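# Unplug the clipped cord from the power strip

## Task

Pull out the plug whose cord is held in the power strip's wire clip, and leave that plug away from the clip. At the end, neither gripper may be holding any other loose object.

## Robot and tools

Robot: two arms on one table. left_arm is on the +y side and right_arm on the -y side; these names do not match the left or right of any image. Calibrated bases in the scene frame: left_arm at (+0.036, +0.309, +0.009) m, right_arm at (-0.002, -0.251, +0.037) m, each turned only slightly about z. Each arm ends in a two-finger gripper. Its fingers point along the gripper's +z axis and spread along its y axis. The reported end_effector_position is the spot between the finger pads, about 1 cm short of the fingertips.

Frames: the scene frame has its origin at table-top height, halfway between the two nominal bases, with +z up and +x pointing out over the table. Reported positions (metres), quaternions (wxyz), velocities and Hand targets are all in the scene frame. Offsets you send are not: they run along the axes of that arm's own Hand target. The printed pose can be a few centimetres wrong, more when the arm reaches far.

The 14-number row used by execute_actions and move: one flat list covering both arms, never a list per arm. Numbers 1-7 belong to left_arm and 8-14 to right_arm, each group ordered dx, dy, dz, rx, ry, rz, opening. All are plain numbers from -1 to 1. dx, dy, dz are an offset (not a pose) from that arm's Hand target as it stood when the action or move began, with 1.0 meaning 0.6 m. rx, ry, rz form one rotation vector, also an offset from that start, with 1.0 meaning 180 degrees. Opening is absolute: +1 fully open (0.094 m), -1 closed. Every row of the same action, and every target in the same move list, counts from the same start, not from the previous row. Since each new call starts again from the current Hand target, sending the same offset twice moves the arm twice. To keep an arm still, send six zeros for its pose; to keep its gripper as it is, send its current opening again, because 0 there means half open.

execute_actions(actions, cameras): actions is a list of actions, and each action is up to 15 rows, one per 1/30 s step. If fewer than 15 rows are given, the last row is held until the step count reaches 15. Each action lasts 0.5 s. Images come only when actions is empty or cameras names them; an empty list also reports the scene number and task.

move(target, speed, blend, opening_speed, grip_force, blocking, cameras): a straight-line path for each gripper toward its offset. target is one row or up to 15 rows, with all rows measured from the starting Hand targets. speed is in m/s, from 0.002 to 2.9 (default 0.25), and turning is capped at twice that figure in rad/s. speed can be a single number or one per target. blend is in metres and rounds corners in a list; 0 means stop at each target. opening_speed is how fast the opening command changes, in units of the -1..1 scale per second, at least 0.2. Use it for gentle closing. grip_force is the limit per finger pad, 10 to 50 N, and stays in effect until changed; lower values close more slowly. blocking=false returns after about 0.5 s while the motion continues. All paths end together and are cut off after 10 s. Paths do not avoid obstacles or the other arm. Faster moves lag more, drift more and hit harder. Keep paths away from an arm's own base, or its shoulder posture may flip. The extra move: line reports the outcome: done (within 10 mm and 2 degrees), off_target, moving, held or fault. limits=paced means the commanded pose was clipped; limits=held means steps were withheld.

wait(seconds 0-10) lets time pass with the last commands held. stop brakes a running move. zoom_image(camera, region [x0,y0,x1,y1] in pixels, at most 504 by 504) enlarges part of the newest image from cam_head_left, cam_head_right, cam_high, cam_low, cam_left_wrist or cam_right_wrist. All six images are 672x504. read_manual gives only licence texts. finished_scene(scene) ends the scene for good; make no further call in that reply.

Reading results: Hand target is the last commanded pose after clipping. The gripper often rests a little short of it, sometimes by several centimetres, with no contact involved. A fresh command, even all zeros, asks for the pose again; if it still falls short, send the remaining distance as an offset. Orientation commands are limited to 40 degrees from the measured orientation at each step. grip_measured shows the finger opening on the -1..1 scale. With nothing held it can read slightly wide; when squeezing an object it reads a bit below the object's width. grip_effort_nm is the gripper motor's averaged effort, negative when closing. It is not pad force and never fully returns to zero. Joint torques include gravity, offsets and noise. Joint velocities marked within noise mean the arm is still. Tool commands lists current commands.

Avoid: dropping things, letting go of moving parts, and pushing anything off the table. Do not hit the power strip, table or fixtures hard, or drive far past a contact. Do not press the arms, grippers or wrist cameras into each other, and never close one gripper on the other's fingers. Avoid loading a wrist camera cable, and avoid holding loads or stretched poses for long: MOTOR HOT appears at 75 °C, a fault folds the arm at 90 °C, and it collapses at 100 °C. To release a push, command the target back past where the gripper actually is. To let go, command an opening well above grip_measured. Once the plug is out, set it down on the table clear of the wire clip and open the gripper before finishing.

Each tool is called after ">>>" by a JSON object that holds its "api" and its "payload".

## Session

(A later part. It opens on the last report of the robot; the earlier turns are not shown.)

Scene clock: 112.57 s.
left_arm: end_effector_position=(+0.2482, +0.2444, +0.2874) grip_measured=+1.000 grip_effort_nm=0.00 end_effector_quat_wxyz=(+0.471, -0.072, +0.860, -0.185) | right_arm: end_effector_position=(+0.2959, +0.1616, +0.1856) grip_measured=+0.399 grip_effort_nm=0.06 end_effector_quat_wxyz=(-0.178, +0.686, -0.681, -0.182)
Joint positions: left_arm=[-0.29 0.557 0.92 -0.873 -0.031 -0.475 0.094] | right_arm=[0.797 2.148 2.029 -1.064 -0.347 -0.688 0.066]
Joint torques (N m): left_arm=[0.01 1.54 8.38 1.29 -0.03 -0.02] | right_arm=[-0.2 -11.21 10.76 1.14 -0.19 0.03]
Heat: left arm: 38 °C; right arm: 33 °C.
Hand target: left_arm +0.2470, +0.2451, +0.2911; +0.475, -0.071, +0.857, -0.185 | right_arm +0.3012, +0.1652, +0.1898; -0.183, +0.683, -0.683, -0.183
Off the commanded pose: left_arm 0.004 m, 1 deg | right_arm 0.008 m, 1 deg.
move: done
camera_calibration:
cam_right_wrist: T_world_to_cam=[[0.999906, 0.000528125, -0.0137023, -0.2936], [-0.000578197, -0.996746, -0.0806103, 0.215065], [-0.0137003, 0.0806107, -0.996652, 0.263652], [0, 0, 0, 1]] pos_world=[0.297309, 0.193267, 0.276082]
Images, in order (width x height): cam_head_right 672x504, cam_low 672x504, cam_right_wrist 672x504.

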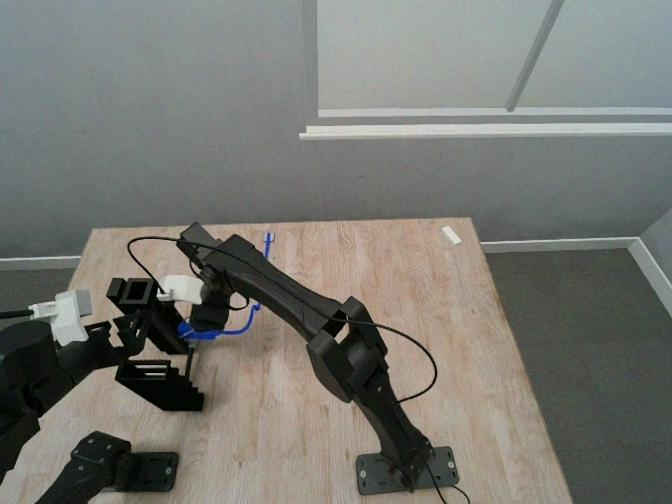

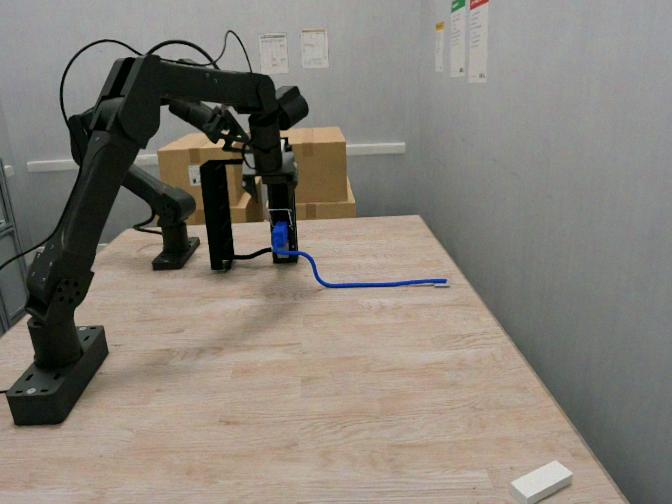

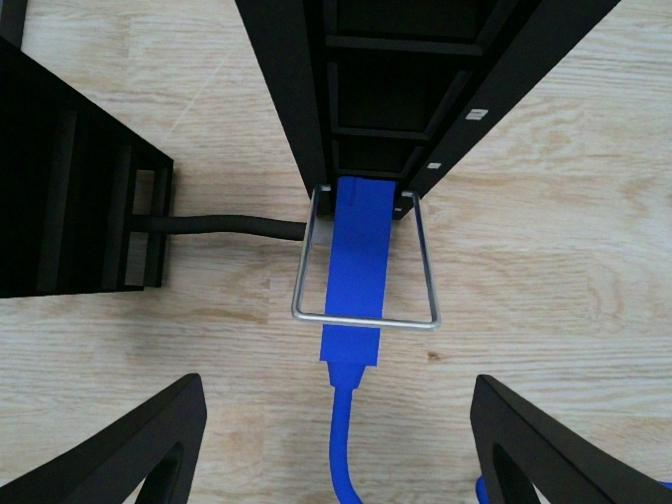

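>>> {"api": "move", "payload": {"target": [[0,0,0,0,0,0,1,0.087,-0.008,0.135,0,0,0,0.4],[0,0,0,0,0,0,1,0.087,-0.008,0.135,0,0,0,-0.9]], "speed": 0.15, "cameras": ["cam_right_wrist","cam_low","cam_head_right"]}}

Scene clock: 123.70 s.
left_arm: end_effector_position=(+0.2482, +0.2444, +0.2874) grip_measured=+1.000 grip_effort_nm=0.00 end_effector_quat_wxyz=(+0.471, -0.072, +0.860, -0.185) | right_arm: end_effector_position=(+0.3042, +0.1619, +0.0997) grip_measured=-0.530 grip_effort_nm=-1.24 end_effector_quat_wxyz=(-0.184, +0.684, -0.683, -0.181)
Joint positions: left_arm=[-0.29 0.557 0.92 -0.873 -0.031 -0.475 0.094] | right_arm=[0.785 2.178 1.732 -0.727 -0.348 -0.691 0.022]
Joint torques (N m): left_arm=[0.01 1.61 8.32 1.28 -0.05 -0.02] | right_arm=[-0.47 -12.23 5.94 1.46 -0.22 -0.11]
Heat: left arm: 38 °C; right arm: 31 °C.
Hand target: left_arm +0.2470, +0.2451, +0.2911; +0.475, -0.071, +0.857, -0.185 | right_arm +0.3060, +0.1605, +0.0936; -0.183, +0.683, -0.682, -0.183
Off the commanded pose: left_arm 0.004 m, 1 deg | right_arm 0.007 m, 0 deg.
move: done
camera_calibration:
cam_right_wrist: T_world_to_cam=[[0.999952, -0.00760825, -0.00612484, -0.302579], [-0.00811642, -0.996111, -0.0877368, 0.21141], [-0.0054335, 0.0877824, -0.996125, 0.174479], [0, 0, 0, 1]] pos_world=[0.305228, 0.19297, 0.190498]
Images, in order (width x height): cam_head_right 672x504, cam_low 672x504, cam_right_wrist 672x504.

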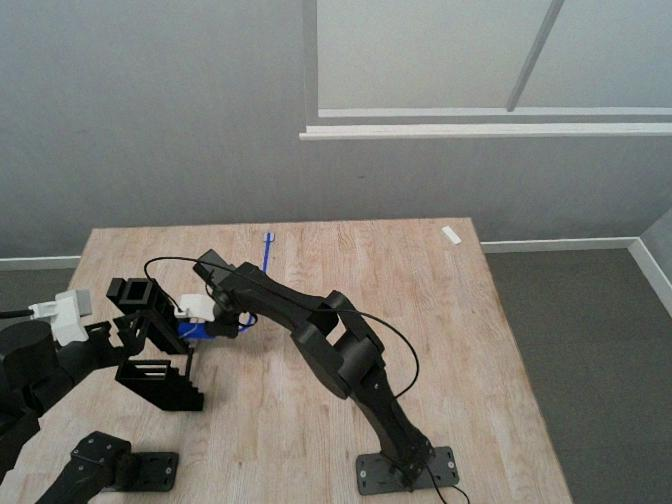

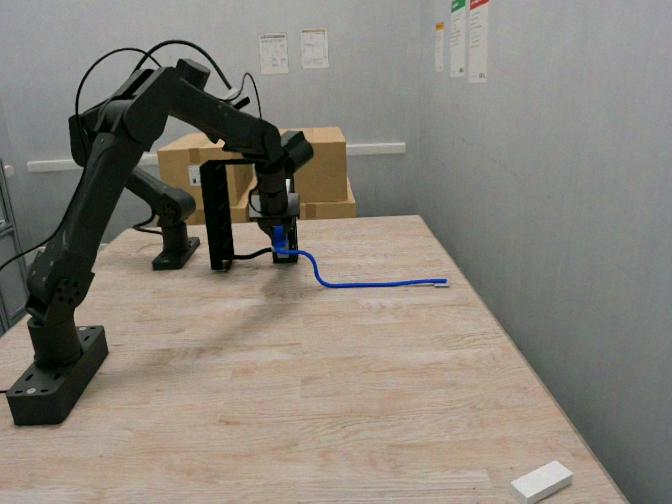

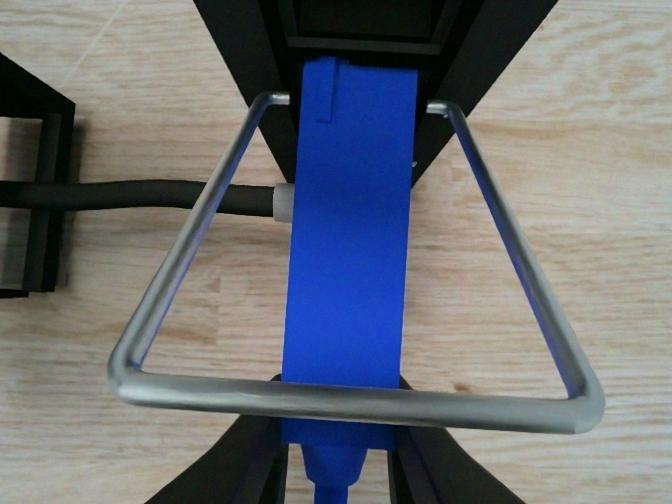

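>>> {"api": "move", "payload": {"target": [0,0,0,0,0,0,1,0.188,0,-0.108,0,0,0,-0.9], "speed": 0.1, "cameras": ["cam_right_wrist","cam_low","cam_head_right"]}}

Scene clock: 132.60 s.
left_arm: end_effector_position=(+0.2482, +0.2444, +0.2874) grip_measured=+1.000 grip_effort_nm=0.00 end_effector_quat_wxyz=(+0.471, -0.072, +0.860, -0.185) | right_arm: end_effector_position=(+0.3103, +0.0299, +0.0775) grip_measured=-0.527 grip_effort_nm=-1.01 end_effector_quat_wxyz=(-0.169, +0.683, -0.689, -0.174)
Joint positions: left_arm=[-0.29 0.557 0.92 -0.873 -0.031 -0.475 0.094] | right_arm=[0.531 1.951 1.319 -0.669 -0.413 -0.949 0.022]
Joint torques (N m): left_arm=[-0.02 1.57 8.32 1.28 -0.04 -0.01] | right_arm=[-0.18 -14.6 5.27 0.92 -0.44 -0.09]
Heat: left arm: 38 °C; right arm: 33 °C.
Hand target: left_arm +0.2470, +0.2451, +0.2911; +0.475, -0.071, +0.857, -0.185 | right_arm +0.3061, +0.0304, +0.0931; -0.183, +0.683, -0.683, -0.183
Off the commanded pose: left_arm 0.004 m, 1 deg | right_arm 0.016 m, 2 deg.
move: off_target (right_arm)
camera_calibration:
cam_right_wrist: T_world_to_cam=[[0.9997, -0.0149096, -0.019419, -0.308432], [-0.0159552, -0.998367, -0.0548519, 0.0779846], [-0.0185694, 0.0551453, -0.998306, 0.16914], [0, 0, 0, 1]] pos_world=[0.312724, 0.0639314, 0.167141]
Images, in order (width x height): cam_head_right 672x504, cam_low 672x504, cam_right_wrist 672x504.

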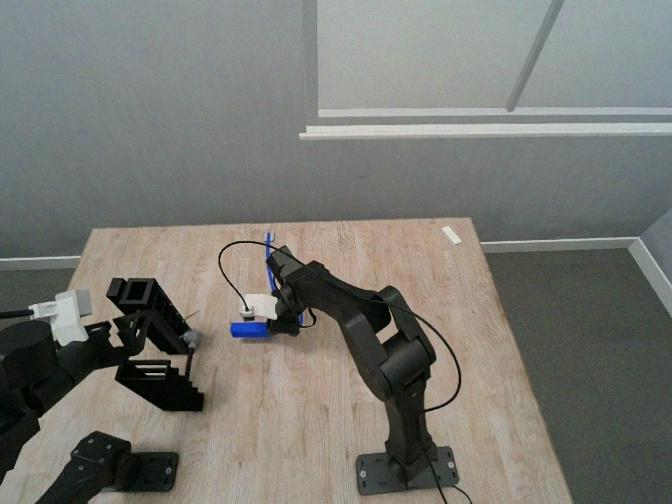

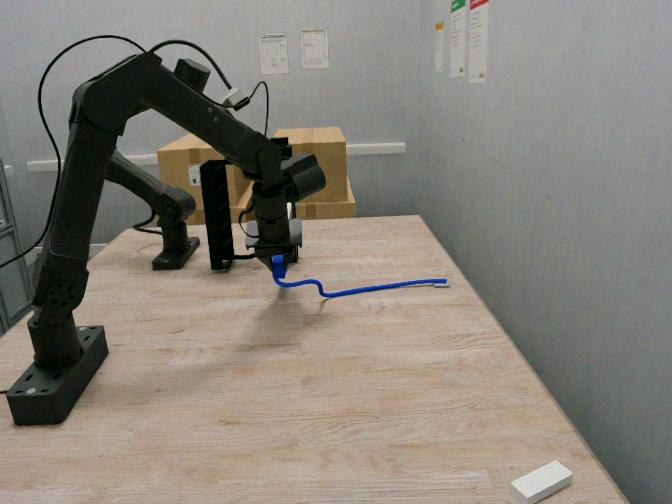

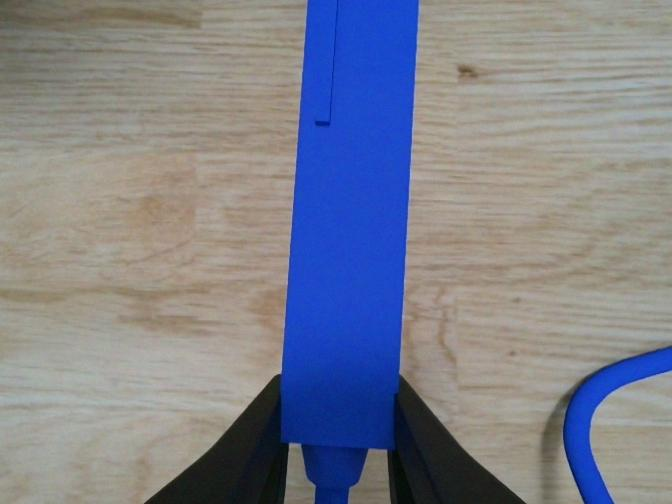

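>>> {"api": "move", "payload": {"target": [[0,0,0,0,0,0,1,0.034,0,0.058,0,0,0,-0.9],[0,0,0,0,0,0,1,0.034,0,0.058,0,0,0,-0.2]], "speed": 0.08, "cameras": ["cam_right_wrist","cam_low"]}}

>>> {"api": "zoom_image", "payload": {"camera": "cam_low", "region": [220, 200, 360, 310]}}

Scene clock: 138.17 s.
left_arm: end_effector_position=(+0.2482, +0.2444, +0.2874) grip_measured=+1.000 grip_effort_nm=0.00 end_effector_quat_wxyz=(+0.471, -0.072, +0.860, -0.185) | right_arm: end_effector_position=(+0.3091, +0.0298, +0.0575) grip_measured=-0.201 grip_effort_nm=0.09 end_effector_quat_wxyz=(-0.184, +0.685, -0.684, -0.172)
Joint positions: left_arm=[-0.29 0.557 0.92 -0.873 -0.031 -0.475 0.094] | right_arm=[0.531 1.959 1.232 -0.543 -0.417 -0.952 0.038]
Joint torques (N m): left_arm=[-0.01 1.58 8.36 1.27 -0.05 -0.01] | right_arm=[-0.29 -9.47 5.19 1.22 -0.43 -0.07]
Heat: left arm: 38 °C; right arm: 32 °C.
Hand target: left_arm +0.2470, +0.2451, +0.2911; +0.475, -0.071, +0.857, -0.185 | right_arm +0.3061, +0.0303, +0.0528; -0.183, +0.683, -0.683, -0.183
Off the commanded pose: left_arm 0.004 m, 1 deg | right_arm 0.006 m, 1 deg.
move: done
camera_calibration:
cam_right_wrist: T_world_to_cam=[[0.99991, -0.0115168, 0.00681319, -0.309312], [-0.0109764, -0.99715, -0.0746427, 0.0763077], [0.00765342, 0.0745612, -0.997187, 0.140478], [0, 0, 0, 1]] pos_world=[0.309047, 0.0620537, 0.147886]
Images, in order (width x height): cam_low 672x504, cam_right_wrist 672x504.

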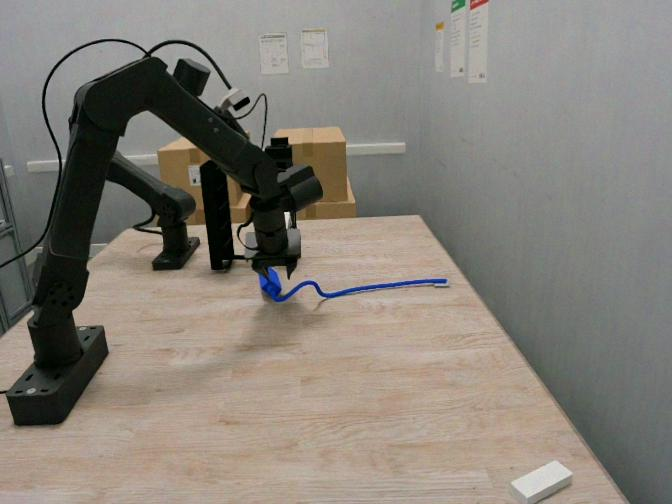

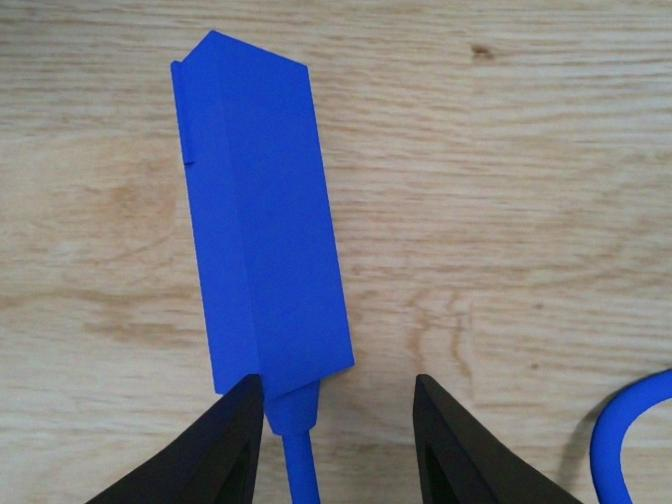

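Scaled by 3.600 from the camera's 672x504 image, which has a finer 960x720 frame.

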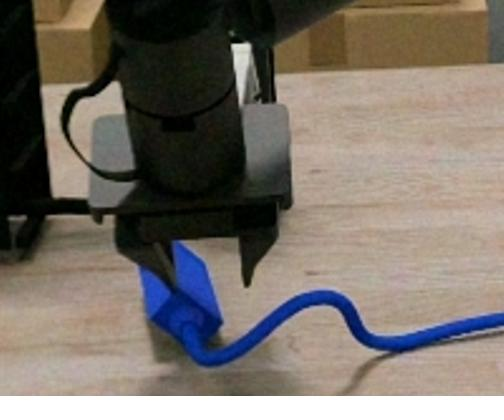

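>>> {"api": "move", "payload": {"target": [0,0,0,0,0,0,1,0,0,-0.2,0,0,0,-0.2], "speed": 0.12, "cameras": ["cam_low","cam_head_right"]}}

Scene clock: 142.13 s.
left_arm: end_effector_position=(+0.2482, +0.2444, +0.2874) grip_measured=+1.000 grip_effort_nm=0.00 end_effector_quat_wxyz=(+0.471, -0.072, +0.860, -0.185) | right_arm: end_effector_position=(+0.3009, -0.0349, +0.1350) grip_measured=-0.201 grip_effort_nm=0.09 end_effector_quat_wxyz=(-0.156, +0.681, -0.692, -0.181)
Joint positions: left_arm=[-0.29 0.557 0.92 -0.873 -0.031 -0.475 0.094] | right_arm=[0.377 1.788 1.35 -0.962 -0.454 -1.113 0.038]
Joint torques (N m): left_arm=[0.01 1.61 8.39 1.28 -0.03 -0.02] | right_arm=[-0.24 -11.59 9.84 0.66 -0.46 -0.14]
Heat: left arm: 38 °C; right arm: 32 °C.
Hand target: left_arm +0.2470, +0.2451, +0.2911; +0.475, -0.071, +0.857, -0.185 | right_arm +0.3062, -0.0299, +0.1567; -0.183, +0.683, -0.683, -0.183
Off the commanded pose: left_arm 0.004 m, 1 deg | right_arm 0.023 m, 3 deg.
move: off_target (right_arm)
Images, in order (width x height): cam_head_right 672x504, cam_low 672x504.

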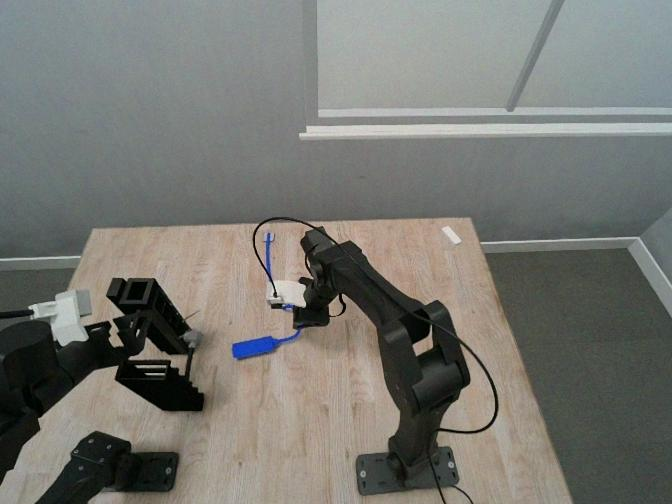

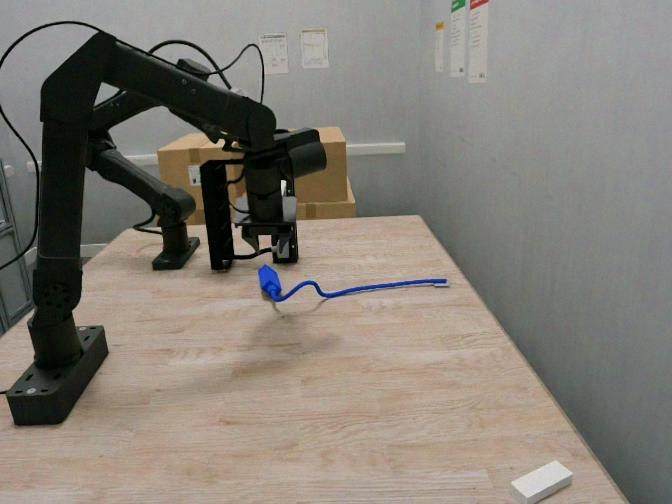

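>>> {"api": "finished_scene", "payload": {"scene": 2}}

The scene is finished: the task was done.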